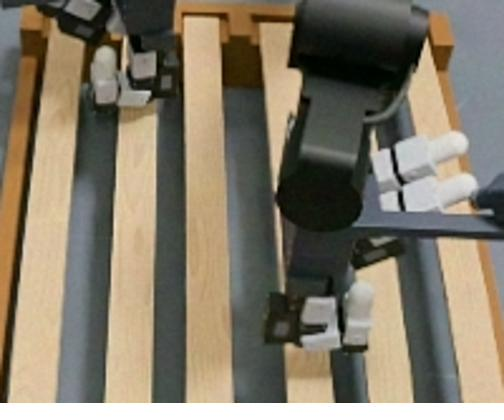

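execute_actions([
  [[0,0,-0.06,0,0,0,-0.98,0,0.576,0.696,-0.98,0,0.576,0.696,0.754,0,-0.98,-0.39,0.714,0.678,0.226,0.168,0.4,-0.6,0,0.006,-0.06,0,0,0,-0.98,0,0.576,0.696,-0.98,0,0.576,0.696,0.754,0,-0.98,-0.39,0.714,0.678,0.226,0.168,0.4,-0.6]],
  [[-0.004,0,-0.07,0.0044,0.0191,0,-0.98,0,0.576,0.696,-0.98,0,0.576,0.696,0.754,0,-0.98,-0.39,0.714,0.678,0.226,0.168,0.4,-0.6,-0.004,0,-0.07,-0.0121,0.022,0,-0.98,0,0.576,0.696,-0.98,0,0.576,0.696,0.754,0,-0.98,-0.39,0.714,0.678,0.226,0.168,0.4,-0.6]],
  [[-0.004,0,-0.07,0.0044,0.0191,0,-0.98,0,0.576,0.696,-0.98,0,0.576,0.696,0.754,0,-0.98,-0.39,0.714,0.678,0.226,0.168,0.4,-0.6,-0.004,0,-0.07,-0.0121,0.022,0,-0.98,0,0.576,0.696,-0.98,0,0.576,0.696,0.754,0,-0.98,-0.39,0.714,0.678,0.226,0.168,0.4,-0.6]],
])

execute_actions([
  [[-0.0125,0,-0.0667,0.004,0.0175,0,-0.98,0,0.576,0.696,-0.98,0,0.576,0.696,0.754,0,-0.98,-0.39,0.714,0.678,0.226,0.168,0.4,-0.6,-0.0125,0,-0.0667,-0.0121,0.022,0,-0.98,0,0.576,0.696,-0.98,0,0.576,0.696,0.754,0,-0.98,-0.39,0.714,0.678,0.226,0.168,0.4,-0.6]],
  [[-0.0125,0,-0.0667,0.004,0.0175,0,-0.98,0,0.576,0.696,-0.98,0,0.576,0.696,0.754,0,-0.98,-0.39,0.714,0.678,0.226,0.168,0.4,-0.6,-0.0125,0,-0.0667,-0.0121,0.022,0,-0.98,0,0.576,0.696,-0.98,0,0.576,0.696,0.754,0,-0.98,-0.39,0.714,0.678,0.226,0.168,0.4,-0.6]],
])

Scene clock: 124.73 s.
left_arm: end_effector_position=(+0.6204, +0.1887, +0.1380) hand_goal=(-0.980, +0.000, +0.576, +0.696, -0.980, +0.000, +0.576, +0.696, +0.754, +0.000, -0.980, -0.390, +0.714, +0.678, +0.226, +0.168) hand_measured=(-0.970, +0.000, +0.578, +0.696, -0.968, +0.000, +0.576, +0.696, +0.756, +0.030, -0.974, -0.388, +0.714, +0.678, +0.222, +0.168) hand_current_ma=(+10, +0, +0, +0, +12, +0, +0, +0, +1, +35, +5, +1, +0, +0, -4, +0) hand_state=(goal, goal, goal, goal, goal, goal, goal, goal, goal, blocked, goal, goal, goal, goal, goal, goal) hand_current_limit=0.40 hand_speed=-0.60 end_effector_quat_wxyz=(+0.012, +0.004, +1.000, -0.001) | right_arm: end_effector_position=(+0.3665, -0.1235, +0.1262) hand_goal=(-0.980, +0.000, +0.576, +0.696, -0.980, +0.000, +0.576, +0.696, +0.754, +0.000, -0.980, -0.390, +0.714, +0.678, +0.226, +0.168) hand_measured=(-0.970, -0.002, +0.578, +0.696, -0.968, -0.002, +0.578, +0.696, +0.732, +0.018, -0.970, -0.388, +0.714, +0.678, +0.222, +0.168) hand_current_ma=(+29, -2, +3, +0, +35, -2, +3, +0, -74, +46, +28, +6, +2, -2, -13, -2) hand_state=(goal, goal, goal, goal, goal, goal, goal, goal, blocked, goal, goal, goal, goal, goal, goal, goal) hand_current_limit=0.40 hand_speed=-0.60 end_effector_quat_wxyz=(-0.005, +0.993, +0.122, +0.011)
Joint positions: left_arm=[-0.251 2.291 2.313 -1.569 -0.004 -1.806] | right_arm=[0.598 1.594 1.172 -1.126 0 1.881]
Joint torques (N m): left_arm=[-1.44 -17.03 4.19 0.77 -0.1 -0.08] | right_arm=[0.62 -0.73 2.47 1.07 -0.28 -0.18]
Heat: left arm: hottest elbow 34 °C; right arm: hottest elbow 33 °C.
Hand target: left_arm +0.6151, +0.1902, +0.0393; -0.061, -0.001, +0.998, +0.015 | right_arm +0.3493, -0.1294, +0.0376; +0.027, +0.989, +0.128, -0.075
Off the commanded pose: left_arm 0.099 m, 9 deg | right_arm 0.090 m, 10 deg.

Scene clock: 125.93 s.
left_arm: end_effector_position=(+0.6194, +0.1888, +0.1298) hand_goal=(-0.980, +0.000, +0.576, +0.696, -0.980, +0.000, +0.576, +0.696, +0.754, +0.000, -0.980, -0.390, +0.714, +0.678, +0.226, +0.168) hand_measured=(-0.970, +0.000, +0.578, +0.696, -0.968, +0.000, +0.576, +0.696, +0.756, +0.044, -0.970, -0.388, +0.714, +0.678, +0.222, +0.168) hand_current_ma=(+10, +0, +0, +0, +12, +0, +0, +0, +0, +65, +9, +1, +0, +0, -4, +0) hand_state=(goal, goal, goal, goal, goal, goal, goal, goal, goal, blocked, goal, goal, goal, goal, goal, goal) hand_current_limit=0.40 hand_speed=-0.60 end_effector_quat_wxyz=(+0.016, +0.001, +1.000, -0.002) | right_arm: end_effector_position=(+0.3688, -0.1185, +0.1203) hand_goal=(-0.980, +0.000, +0.576, +0.696, -0.980, +0.000, +0.576, +0.696, +0.754, +0.000, -0.980, -0.390, +0.714, +0.678, +0.226, +0.168) hand_measured=(-0.970, -0.002, +0.578, +0.696, -0.968, -0.002, +0.578, +0.696, +0.690, +0.032, -0.968, -0.388, +0.714, +0.678, +0.222, +0.168) hand_current_ma=(+29, -2, +3, +0, +35, -2, +3, +0, -258, +91, +32, +6, +2, -2, -13, -2) hand_state=(goal, goal, goal, goal, goal, goal, goal, goal, blocked, blocked, goal, goal, goal, goal, goal, goal) hand_current_limit=0.40 hand_speed=-0.60 end_effector_quat_wxyz=(-0.001, +0.994, +0.113, +0.006)
Joint positions: left_arm=[-0.251 2.279 2.272 -1.531 -0.004 -1.811] | right_arm=[0.604 1.623 1.189 -1.126 0.003 1.905]
Joint torques (N m): left_arm=[-1.96 -11.05 1.13 0.64 -0.01 -0.07] | right_arm=[1.44 6.59 -0.81 1.2 -1.05 -0.29]
Heat: left arm: hottest elbow 34 °C; right arm: hottest elbow 33 °C.
Hand target: left_arm +0.6002, +0.1902, -0.0407; -0.115, -0.001, +0.993, +0.027 | right_arm +0.3344, -0.1292, -0.0423; +0.056, +0.979, +0.127, -0.147
Off the commanded pose: left_arm 0.172 m, 15 deg | right_arm 0.167 m, 19 deg.

execute_actions([
  [[0.011,0,0.16,-0.0056,-0.0244,0,-0.98,0,0.576,0.696,-0.98,0,0.576,0.696,0.754,0,-0.98,-0.39,0.714,0.678,0.226,0.168,0.4,-0.6,0.011,0,0.16,0.0161,-0.0293,0,-0.98,0,0.576,0.696,-0.98,0,0.576,0.696,0.754,0,-0.98,-0.39,0.714,0.678,0.226,0.168,0.4,-0.6]],
  [[0.011,0,0.14,-0.0056,-0.0244,0,-0.98,0,0.576,0.696,-0.98,0,0.576,0.696,0.754,0,-0.98,-0.39,0.714,0.678,0.226,0.168,0.4,-0.6,0.011,0,0.14,0.0161,-0.0293,0,-0.98,0,0.576,0.696,-0.98,0,0.576,0.696,0.754,0,-0.98,-0.39,0.714,0.678,0.226,0.168,0.4,-0.6]],
  [[-0.059,0.05,0.083,-0.0056,-0.0244,0,-0.98,0,0.576,0.696,-0.98,0,0.576,0.696,0.754,0,-0.98,-0.39,0.714,0.678,0.226,0.168,0.4,-0.6,0.011,0.03,0.083,0.0161,-0.0293,0,-0.98,0,0.576,0.696,-0.98,0,0.576,0.696,0.754,0,-0.98,-0.39,0.714,0.678,0.226,0.168,0.4,-0.6]],
  [[-0.094,0.0573,0,0,0,-0.0208,-0.98,0,0.576,0.696,-0.98,0,0.576,0.696,0.754,0,-0.98,-0.39,0.714,0.678,0.226,0.168,0.4,-0.6,0,0.02,0,0,0,0,-0.98,0,0.576,0.696,-0.98,0,0.576,0.696,0.754,0,-0.98,-0.39,0.714,0.678,0.226,0.168,0.4,-0.6]],
  [[-0.094,0.0573,0,0,0,-0.0208,-0.98,0,0.576,0.696,-0.98,0,0.576,0.696,0.754,0,-0.98,-0.39,0.714,0.678,0.226,0.168,0.4,-0.6,0,0.02,0,0,0,0,-0.98,0,0.576,0.696,-0.98,0,0.576,0.696,0.754,0,-0.98,-0.39,0.714,0.678,0.226,0.168,0.4,-0.6]],
  [[-0.094,0.0573,0,0,0,-0.0208,-0.98,0,0.576,0.696,-0.98,0,0.576,0.696,0.754,0,-0.98,-0.39,0.714,0.678,0.226,0.168,0.4,-0.6,0,0.02,0,0,0,0,-0.98,0,0.576,0.696,-0.98,0,0.576,0.696,0.754,0,-0.98,-0.39,0.714,0.678,0.226,0.168,0.4,-0.6]],
  [[-0.094,0.0573,0,0,0,-0.0208,-0.98,0,0.576,0.696,-0.98,0,0.576,0.696,0.754,0,-0.98,-0.39,0.714,0.678,0.226,0.168,0.4,-0.6,0,0.02,0,0,0,0,-0.98,0,0.576,0.696,-0.98,0,0.576,0.696,0.754,0,-0.98,-0.39,0.714,0.678,0.226,0.168,0.4,-0.6]],
  [[0,0,-0.05,0,0,0,-0.98,0,0.576,0.696,-0.98,0,0.576,0.696,0.754,0,-0.98,-0.39,0.714,0.678,0.226,0.168,0.4,-0.6,0,0,-0.05,0,0,0,-0.98,0,0.576,0.696,-0.98,0,0.576,0.696,0.754,0,-0.98,-0.39,0.714,0.678,0.226,0.168,0.4,-0.6]],
], cameras=["cam_high"])

zoom_image(camera="cam_high", region=[200, 160, 400, 260])

Scene clock: 135.53 s.
left_arm: end_effector_position=(+0.3511, +0.3603, +0.1717) hand_goal=(-0.980, +0.000, +0.576, +0.696, -0.980, +0.000, +0.576, +0.696, +0.754, +0.000, -0.980, -0.390, +0.714, +0.678, +0.226, +0.168) hand_measured=(-0.972, -0.002, +0.578, +0.696, -0.970, -0.002, +0.576, +0.696, +0.756, -0.002, -0.976, -0.388, +0.716, +0.678, +0.222, +0.168) hand_current_ma=(+7, -1, +0, +0, +8, +0, +0, +0, +1, -1, +3, +1, +0, +0, -3, +0) hand_state=(goal, goal, goal, goal, goal, goal, goal, goal, goal, goal, goal, goal, goal, goal, goal, goal) hand_current_limit=0.40 hand_speed=-0.60 end_effector_quat_wxyz=(+0.010, +0.121, +0.993, +0.003) | right_arm: end_effector_position=(+0.3554, -0.0664, +0.1621) hand_goal=(-0.980, +0.000, +0.576, +0.696, -0.980, +0.000, +0.576, +0.696, +0.754, +0.000, -0.980, -0.390, +0.714, +0.678, +0.226, +0.168) hand_measured=(-0.970, -0.002, +0.578, +0.696, -0.968, -0.002, +0.578, +0.696, +0.754, -0.004, -0.976, -0.388, +0.714, +0.678, +0.222, +0.168) hand_current_ma=(+33, -2, +3, +0, +37, -2, +3, +0, -2, -7, +13, +6, +1, -2, -16, -2) hand_state=(goal, goal, goal, goal, goal, goal, goal, goal, goal, goal, goal, goal, goal, goal, goal, goal) hand_current_limit=0.40 hand_speed=-0.60 end_effector_quat_wxyz=(-0.002, +0.991, +0.133, -0.001)
Joint positions: left_arm=[-0.013 1.407 1.132 -1.275 -0.004 -1.333] | right_arm=[0.713 1.629 1.315 -1.257 -0.004 1.974]
Joint torques (N m): left_arm=[-2.2 -10.58 6.12 0.7 -0.18 0.13] | right_arm=[0.91 -11.69 6.91 0.17 0.26 0.01]
Heat: left arm: hottest elbow 34 °C; right arm: hottest elbow 33 °C.
Hand target: left_arm +0.3524, +0.3577, +0.1590; -0.001, +0.129, +0.992, +0.001 | right_arm +0.3542, -0.0633, +0.1574; -0.001, +0.992, +0.129, -0.001
Off the commanded pose: left_arm 0.013 m, 2 deg | right_arm 0.006 m, 0 deg.
Images, in order (width x height): cam_high 504x504.

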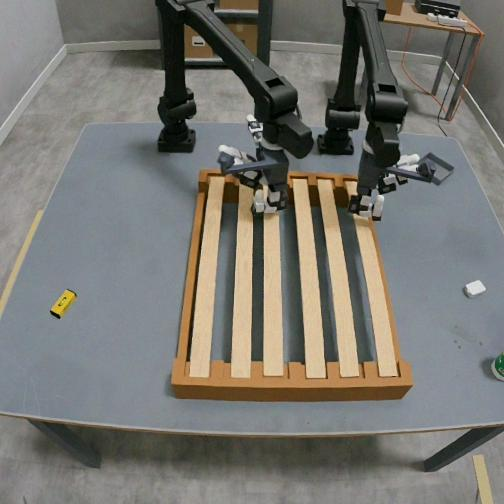

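Scaled by 2.520.

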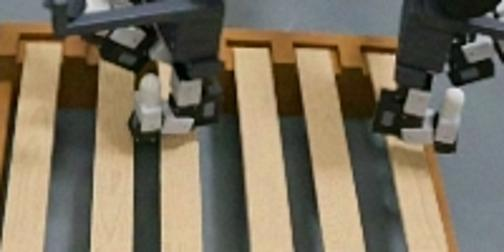

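execute_actions([
  [[0,0,-0.06,0,0,0,-0.98,0,0.576,0.696,-0.98,0,0.576,0.696,0.754,0,-0.98,-0.39,0.714,0.678,0.226,0.168,0.4,-0.6,0,0,-0.06,0,0,0,-0.98,0,0.576,0.696,-0.98,0,0.576,0.696,0.754,0,-0.98,-0.39,0.714,0.678,0.226,0.168,0.4,-0.6]],
  [[-0.004,0,-0.07,0.0003,0.022,0,-0.98,0,0.576,0.696,-0.98,0,0.576,0.696,0.754,0,-0.98,-0.39,0.714,0.678,0.226,0.168,0.4,-0.6,-0.004,0,-0.07,-0.0144,0.022,0,-0.98,0,0.576,0.696,-0.98,0,0.576,0.696,0.754,0,-0.98,-0.39,0.714,0.678,0.226,0.168,0.4,-0.6]],
  [[-0.004,0,-0.07,0.0003,0.022,0,-0.98,0,0.576,0.696,-0.98,0,0.576,0.696,0.754,0,-0.98,-0.39,0.714,0.678,0.226,0.168,0.4,-0.6,-0.004,0,-0.07,-0.0144,0.022,0,-0.98,0,0.576,0.696,-0.98,0,0.576,0.696,0.754,0,-0.98,-0.39,0.714,0.678,0.226,0.168,0.4,-0.6]],
])

execute_actions([
  [[-0.0125,0,-0.0667,0.0003,0.022,0,-0.98,0,0.576,0.696,-0.98,0,0.576,0.696,0.754,0,-0.98,-0.39,0.714,0.678,0.226,0.168,0.4,-0.6,-0.0125,0,-0.0667,-0.0144,0.022,0,-0.98,0,0.576,0.696,-0.98,0,0.576,0.696,0.754,0,-0.98,-0.39,0.714,0.678,0.226,0.168,0.4,-0.6]],
  [[-0.0125,0,-0.0667,0.0003,0.022,0,-0.98,0,0.576,0.696,-0.98,0,0.576,0.696,0.754,0,-0.98,-0.39,0.714,0.678,0.226,0.168,0.4,-0.6,-0.0125,0,-0.0667,-0.0144,0.022,0,-0.98,0,0.576,0.696,-0.98,0,0.576,0.696,0.754,0,-0.98,-0.39,0.714,0.678,0.226,0.168,0.4,-0.6]],
])

Scene clock: 141.13 s.
left_arm: end_effector_position=(+0.3648, +0.3594, +0.1277) hand_goal=(-0.980, +0.000, +0.576, +0.696, -0.980, +0.000, +0.576, +0.696, +0.754, +0.000, -0.980, -0.390, +0.714, +0.678, +0.226, +0.168) hand_measured=(-0.970, -0.002, +0.578, +0.696, -0.970, -0.002, +0.576, +0.696, +0.778, +0.038, -0.960, -0.388, +0.714, +0.678, +0.222, +0.168) hand_current_ma=(+8, +0, +0, +0, +9, +0, +0, +0, +32, +50, +24, +1, +0, +0, -3, +0) hand_state=(goal, goal, goal, goal, goal, goal, goal, goal, blocked, blocked, blocked, goal, goal, goal, goal, goal) hand_current_limit=0.40 hand_speed=-0.60 end_effector_quat_wxyz=(+0.027, +0.122, +0.992, +0.004) | right_arm: end_effector_position=(+0.3664, -0.0547, +0.1279) hand_goal=(-0.980, +0.000, +0.576, +0.696, -0.980, +0.000, +0.576, +0.696, +0.754, +0.000, -0.980, -0.390, +0.714, +0.678, +0.226, +0.168) hand_measured=(-0.970, -0.002, +0.578, +0.696, -0.968, -0.002, +0.578, +0.696, +0.730, +0.012, -0.980, -0.388, +0.714, +0.678, +0.222, +0.168) hand_current_ma=(+34, -2, +3, +0, +40, -2, +3, +0, -83, +30, +0, +6, +0, -2, -15, -2) hand_state=(goal, goal, goal, goal, goal, goal, goal, goal, blocked, goal, goal, goal, goal, goal, goal, goal) hand_current_limit=0.40 hand_speed=-0.60 end_effector_quat_wxyz=(-0.007, +0.992, +0.127, +0.009)
Joint positions: left_arm=[-0.014 1.459 1.064 -1.121 -0.001 -1.331] | right_arm=[0.717 1.686 1.296 -1.158 -0.003 1.989]
Joint torques (N m): left_arm=[-2.14 -1.14 2.35 1.02 -0.28 0.09] | right_arm=[0.56 -1.67 2.89 0.69 -0.44 -0.1]
Heat: left arm: hottest elbow 35 °C; right arm: hottest elbow 33 °C.
Hand target: left_arm +0.3476, +0.3577, +0.0391; -0.069, +0.129, +0.989, -0.007 | right_arm +0.3494, -0.0632, +0.0376; +0.035, +0.988, +0.129, -0.076
Off the commanded pose: left_arm 0.090 m, 11 deg | right_arm 0.093 m, 11 deg.

Scene clock: 142.33 s.
left_arm: end_effector_position=(+0.3703, +0.3594, +0.1187) hand_goal=(-0.980, +0.000, +0.576, +0.696, -0.980, +0.000, +0.576, +0.696, +0.754, +0.000, -0.980, -0.390, +0.714, +0.678, +0.226, +0.168) hand_measured=(-0.970, -0.002, +0.578, +0.696, -0.970, -0.002, +0.576, +0.696, +0.784, +0.066, -0.952, -0.388, +0.714, +0.678, +0.222, +0.168) hand_current_ma=(+8, +0, +0, +0, +9, +0, +0, +0, +46, +115, +41, +1, +0, +0, -3, +0) hand_state=(goal, goal, goal, goal, goal, goal, goal, goal, blocked, blocked, blocked, goal, goal, goal, goal, goal) hand_current_limit=0.40 hand_speed=-0.60 end_effector_quat_wxyz=(+0.031, +0.122, +0.992, +0.004) | right_arm: end_effector_position=(+0.3685, -0.0476, +0.1223) hand_goal=(-0.980, +0.000, +0.576, +0.696, -0.980, +0.000, +0.576, +0.696, +0.754, +0.000, -0.980, -0.390, +0.714, +0.678, +0.226, +0.168) hand_measured=(-0.970, -0.002, +0.578, +0.696, -0.968, -0.002, +0.578, +0.696, +0.698, +0.020, -0.972, -0.388, +0.714, +0.678, +0.222, +0.168) hand_current_ma=(+34, -2, +3, +0, +40, -2, +3, +0, -221, +52, +22, +6, +0, -2, -15, -2) hand_state=(goal, goal, goal, goal, goal, goal, goal, goal, blocked, goal, goal, goal, goal, goal, goal, goal) hand_current_limit=0.40 hand_speed=-0.60 end_effector_quat_wxyz=(-0.004, +0.993, +0.118, -0.001)
Joint positions: left_arm=[-0.014 1.477 1.058 -1.088 -0.001 -1.331] | right_arm=[0.722 1.722 1.325 -1.172 -0.007 2.013]
Joint torques (N m): left_arm=[-2.43 6.07 -1.28 0.91 -0.28 0.08] | right_arm=[1.44 4.84 -0.24 0.7 -1.2 -0.24]
Heat: left arm: hottest elbow 34 °C; right arm: hottest elbow 33 °C.
Hand target: left_arm +0.3326, +0.3577, -0.0410; -0.137, +0.128, +0.982, -0.015 | right_arm +0.3343, -0.0633, -0.0426; +0.071, +0.978, +0.127, -0.149
Off the commanded pose: left_arm 0.164 m, 20 deg | right_arm 0.169 m, 19 deg.

execute_actions([
  [[0.011,0,0.16,-0.0004,-0.0293,0,-0.98,0,0.576,0.696,-0.98,0,0.576,0.696,0.754,0,-0.98,-0.39,0.714,0.678,0.226,0.168,0.4,-0.6,0.011,0,0.16,0.0192,-0.0293,0,-0.98,0,0.576,0.696,-0.98,0,0.576,0.696,0.754,0,-0.98,-0.39,0.714,0.678,0.226,0.168,0.4,-0.6]],
  [[0.011,0,0.14,-0.0004,-0.0293,0,-0.98,0,0.576,0.696,-0.98,0,0.576,0.696,0.754,0,-0.98,-0.39,0.714,0.678,0.226,0.168,0.4,-0.6,0.011,0,0.14,0.0192,-0.0293,0,-0.98,0,0.576,0.696,-0.98,0,0.576,0.696,0.754,0,-0.98,-0.39,0.714,0.678,0.226,0.168,0.4,-0.6]],
  [[0.011,-0.042,0.083,-0.0004,-0.0293,0,-0.98,0,0.576,0.696,-0.98,0,0.576,0.696,0.754,0,-0.98,-0.39,0.714,0.678,0.226,0.168,0.4,-0.6,0.011,-0.06,0.083,0.0192,-0.0293,0,-0.98,0,0.576,0.696,-0.98,0,0.576,0.696,0.754,0,-0.98,-0.39,0.714,0.678,0.226,0.168,0.4,-0.6]],
  [[0,-0.092,0,0,0,0,-0.98,0,0.576,0.696,-0.98,0,0.576,0.696,0.754,0,-0.98,-0.39,0.714,0.678,0.226,0.168,0.4,-0.6,0,-0.1,0,0,0,0,-0.98,0,0.576,0.696,-0.98,0,0.576,0.696,0.754,0,-0.98,-0.39,0.714,0.678,0.226,0.168,0.4,-0.6]],
  [[0,0,-0.05,0,0,0,-0.98,0,0.576,0.696,-0.98,0,0.576,0.696,0.754,0,-0.98,-0.39,0.714,0.678,0.226,0.168,0.4,-0.6,0,0,0.05,0,0,0,-0.98,0,0.576,0.696,-0.98,0,0.576,0.696,0.754,0,-0.98,-0.39,0.714,0.678,0.226,0.168,0.4,-0.6]],
], cameras=["cam_high"])

zoom_image(camera="cam_high", region=[200, 160, 400, 260])

Scene clock: 148.87 s.
left_arm: end_effector_position=(+0.3524, +0.2755, +0.1716) hand_goal=(-0.980, +0.000, +0.576, +0.696, -0.980, +0.000, +0.576, +0.696, +0.754, +0.000, -0.980, -0.390, +0.714, +0.678, +0.226, +0.168) hand_measured=(-0.968, -0.002, +0.578, +0.696, -0.968, -0.002, +0.578, +0.696, +0.754, -0.004, -0.974, -0.388, +0.714, +0.678, +0.222, +0.168) hand_current_ma=(+11, +0, +0, +0, +12, +0, +0, +0, +0, -1, +4, +1, +0, +0, -4, +0) hand_state=(goal, goal, goal, goal, goal, goal, goal, goal, goal, goal, goal, goal, goal, goal, goal, goal) hand_current_limit=0.40 hand_speed=-0.60 end_effector_quat_wxyz=(+0.011, +0.137, +0.991, -0.001) | right_arm: end_effector_position=(+0.3412, -0.1696, +0.2000) hand_goal=(-0.980, +0.000, +0.576, +0.696, -0.980, +0.000, +0.576, +0.696, +0.754, +0.000, -0.980, -0.390, +0.714, +0.678, +0.226, +0.168) hand_measured=(-0.970, -0.002, +0.578, +0.696, -0.968, -0.002, +0.578, +0.696, +0.756, -0.004, -0.974, -0.388, +0.716, +0.678, +0.222, +0.168) hand_current_ma=(+31, -2, +3, +0, +36, -2, +3, +0, +5, -6, +13, +6, +2, -2, -17, -2) hand_state=(goal, goal, goal, goal, goal, goal, goal, goal, goal, goal, goal, goal, goal, goal, goal, goal) hand_current_limit=0.40 hand_speed=-0.60 end_effector_quat_wxyz=(+0.007, +0.993, +0.117, -0.021)
Joint positions: left_arm=[-0.221 1.426 1.153 -1.276 0 -1.509] | right_arm=[0.533 1.463 1.22 -1.371 -0.002 1.825]
Joint torques (N m): left_arm=[-1.32 -10.64 6.27 0.59 -0.32 -0.09] | right_arm=[1.08 -10.64 10.58 -0.57 0.22 -0.22]
Heat: left arm: hottest elbow 34 °C; right arm: hottest elbow 33 °C.
Hand target: left_arm +0.3523, +0.2772, +0.1586; -0.001, +0.129, +0.992, +0.001 | right_arm +0.3542, -0.1593, +0.2172; -0.001, +0.992, +0.129, -0.002
Off the commanded pose: left_arm 0.013 m, 2 deg | right_arm 0.024 m, 3 deg.
Images, in order (width x height): cam_high 504x504.

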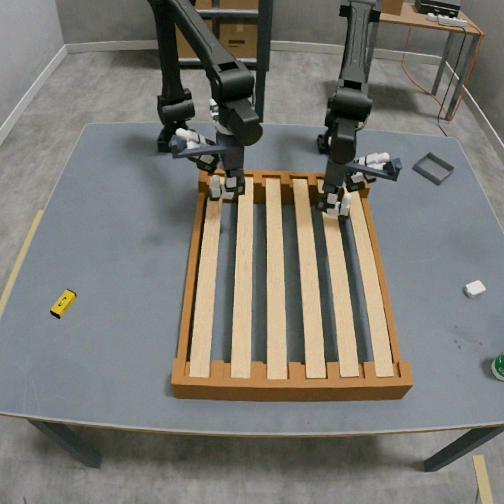

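Scaled by 2.520.

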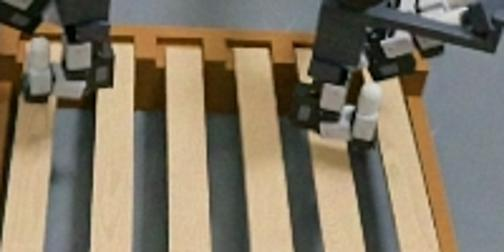

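execute_actions([
  [[0,0.005,-0.06,0,0,0,-0.98,0,0.576,0.696,-0.98,0,0.576,0.696,0.754,0,-0.98,-0.39,0.714,0.678,0.226,0.168,0.4,-0.6,0,0,0,0,0,0,-0.98,0,0.576,0.696,-0.98,0,0.576,0.696,0.754,0,-0.98,-0.39,0.714,0.678,0.226,0.168,0.4,-0.6]],
  [[-0.004,0,-0.07,0.0045,0.022,0,-0.98,0,0.576,0.696,-0.98,0,0.576,0.696,0.754,0,-0.98,-0.39,0.714,0.678,0.226,0.168,0.4,-0.6,0,0,0,0,0,0,-0.98,0,0.576,0.696,-0.98,0,0.576,0.696,0.754,0,-0.98,-0.39,0.714,0.678,0.226,0.168,0.4,-0.6]],
  [[-0.004,0,-0.07,0.0045,0.022,0,-0.98,0,0.576,0.696,-0.98,0,0.576,0.696,0.754,0,-0.98,-0.39,0.714,0.678,0.226,0.168,0.4,-0.6,0,0,0,0,0,0,-0.98,0,0.576,0.696,-0.98,0,0.576,0.696,0.754,0,-0.98,-0.39,0.714,0.678,0.226,0.168,0.4,-0.6]],
])

execute_actions([
  [[-0.0125,0,-0.0667,0.0045,0.022,0,-0.98,0,0.576,0.696,-0.98,0,0.576,0.696,0.754,0,-0.98,-0.39,0.714,0.678,0.226,0.168,0.4,-0.6,0,0,0,0,0,0,-0.98,0,0.576,0.696,-0.98,0,0.576,0.696,0.754,0,-0.98,-0.39,0.714,0.678,0.226,0.168,0.4,-0.6]],
  [[-0.0125,0,-0.0667,0.0045,0.022,0,-0.98,0,0.576,0.696,-0.98,0,0.576,0.696,0.754,0,-0.98,-0.39,0.714,0.678,0.226,0.168,0.4,-0.6,0,0,0,0,0,0,-0.98,0,0.576,0.696,-0.98,0,0.576,0.696,0.754,0,-0.98,-0.39,0.714,0.678,0.226,0.168,0.4,-0.6]],
])

Scene clock: 154.47 s.
left_arm: end_effector_position=(+0.3651, +0.2756, +0.1266) hand_goal=(-0.980, +0.000, +0.576, +0.696, -0.980, +0.000, +0.576, +0.696, +0.754, +0.000, -0.980, -0.390, +0.714, +0.678, +0.226, +0.168) hand_measured=(-0.970, -0.002, +0.578, +0.696, -0.968, -0.002, +0.578, +0.696, +0.758, +0.038, -0.966, -0.388, +0.714, +0.678, +0.222, +0.168) hand_current_ma=(+10, +0, +0, +0, +12, +0, +0, +0, +3, +49, +13, +1, +0, +0, -4, +0) hand_state=(goal, goal, goal, goal, goal, goal, goal, goal, goal, blocked, goal, goal, goal, goal, goal, goal) hand_current_limit=0.40 hand_speed=-0.60 end_effector_quat_wxyz=(+0.025, +0.132, +0.991, +0.000) | right_arm: end_effector_position=(+0.3412, -0.1696, +0.2000) hand_goal=(-0.980, +0.000, +0.576, +0.696, -0.980, +0.000, +0.576, +0.696, +0.754, +0.000, -0.980, -0.390, +0.714, +0.678, +0.226, +0.168) hand_measured=(-0.970, -0.002, +0.578, +0.696, -0.968, -0.002, +0.578, +0.696, +0.756, -0.004, -0.974, -0.388, +0.716, +0.678, +0.222, +0.168) hand_current_ma=(+31, -2, +3, +0, +36, -2, +3, +0, +5, -6, +13, +6, +2, -2, -17, -2) hand_state=(goal, goal, goal, goal, goal, goal, goal, goal, goal, goal, goal, goal, goal, goal, goal, goal) hand_current_limit=0.40 hand_speed=-0.60 end_effector_quat_wxyz=(+0.007, +0.993, +0.117, -0.021)
Joint positions: left_arm=[-0.216 1.482 1.088 -1.127 -0.004 -1.514] | right_arm=[0.533 1.463 1.22 -1.371 -0.002 1.825]
Joint torques (N m): left_arm=[-1.26 -1.26 2.32 1.05 -0.15 0] | right_arm=[0.85 -10.64 10.54 -0.58 0.22 -0.2]
Heat: left arm: hottest elbow 35 °C; right arm: hottest elbow 35 °C.
Hand target: left_arm +0.3476, +0.2802, +0.0388; -0.071, +0.129, +0.989, +0.006 | right_arm +0.3542, -0.1593, +0.2172; -0.001, +0.992, +0.129, -0.002
Off the commanded pose: left_arm 0.090 m, 11 deg | right_arm 0.024 m, 3 deg.

Scene clock: 155.67 s.
left_arm: end_effector_position=(+0.3692, +0.2749, +0.1176) hand_goal=(-0.980, +0.000, +0.576, +0.696, -0.980, +0.000, +0.576, +0.696, +0.754, +0.000, -0.980, -0.390, +0.714, +0.678, +0.226, +0.168) hand_measured=(-0.970, -0.002, +0.578, +0.696, -0.968, -0.002, +0.578, +0.696, +0.758, +0.064, -0.960, -0.388, +0.714, +0.678, +0.222, +0.168) hand_current_ma=(+10, +0, +0, +0, +12, +0, +0, +0, +3, +112, +24, +1, +0, +0, -4, +0) hand_state=(goal, goal, goal, goal, goal, goal, goal, goal, goal, blocked, blocked, goal, goal, goal, goal, goal) hand_current_limit=0.40 hand_speed=-0.60 end_effector_quat_wxyz=(+0.029, +0.124, +0.992, +0.001) | right_arm: end_effector_position=(+0.3412, -0.1696, +0.2000) hand_goal=(-0.980, +0.000, +0.576, +0.696, -0.980, +0.000, +0.576, +0.696, +0.754, +0.000, -0.980, -0.390, +0.714, +0.678, +0.226, +0.168) hand_measured=(-0.970, -0.002, +0.578, +0.696, -0.968, -0.002, +0.578, +0.696, +0.756, -0.004, -0.974, -0.388, +0.716, +0.678, +0.222, +0.168) hand_current_ma=(+31, -2, +3, +0, +36, -2, +3, +0, +5, -6, +13, +6, +2, -2, -17, -2) hand_state=(goal, goal, goal, goal, goal, goal, goal, goal, goal, goal, goal, goal, goal, goal, goal, goal) hand_current_limit=0.40 hand_speed=-0.60 end_effector_quat_wxyz=(+0.007, +0.993, +0.117, -0.021)
Joint positions: left_arm=[-0.216 1.501 1.083 -1.096 -0.007 -1.53] | right_arm=[0.533 1.463 1.22 -1.371 -0.002 1.825]
Joint torques (N m): left_arm=[-2.37 6.24 -1.14 1.03 0.1 0.07] | right_arm=[1.32 -10.46 10.52 -0.59 0.19 -0.22]
Heat: left arm: hottest elbow 35 °C; right arm: hottest elbow 35 °C.
Hand target: left_arm +0.3325, +0.2802, -0.0414; -0.141, +0.128, +0.982, +0.011 | right_arm +0.3542, -0.1593, +0.2172; -0.001, +0.992, +0.129, -0.002
Off the commanded pose: left_arm 0.163 m, 20 deg | right_arm 0.024 m, 3 deg.


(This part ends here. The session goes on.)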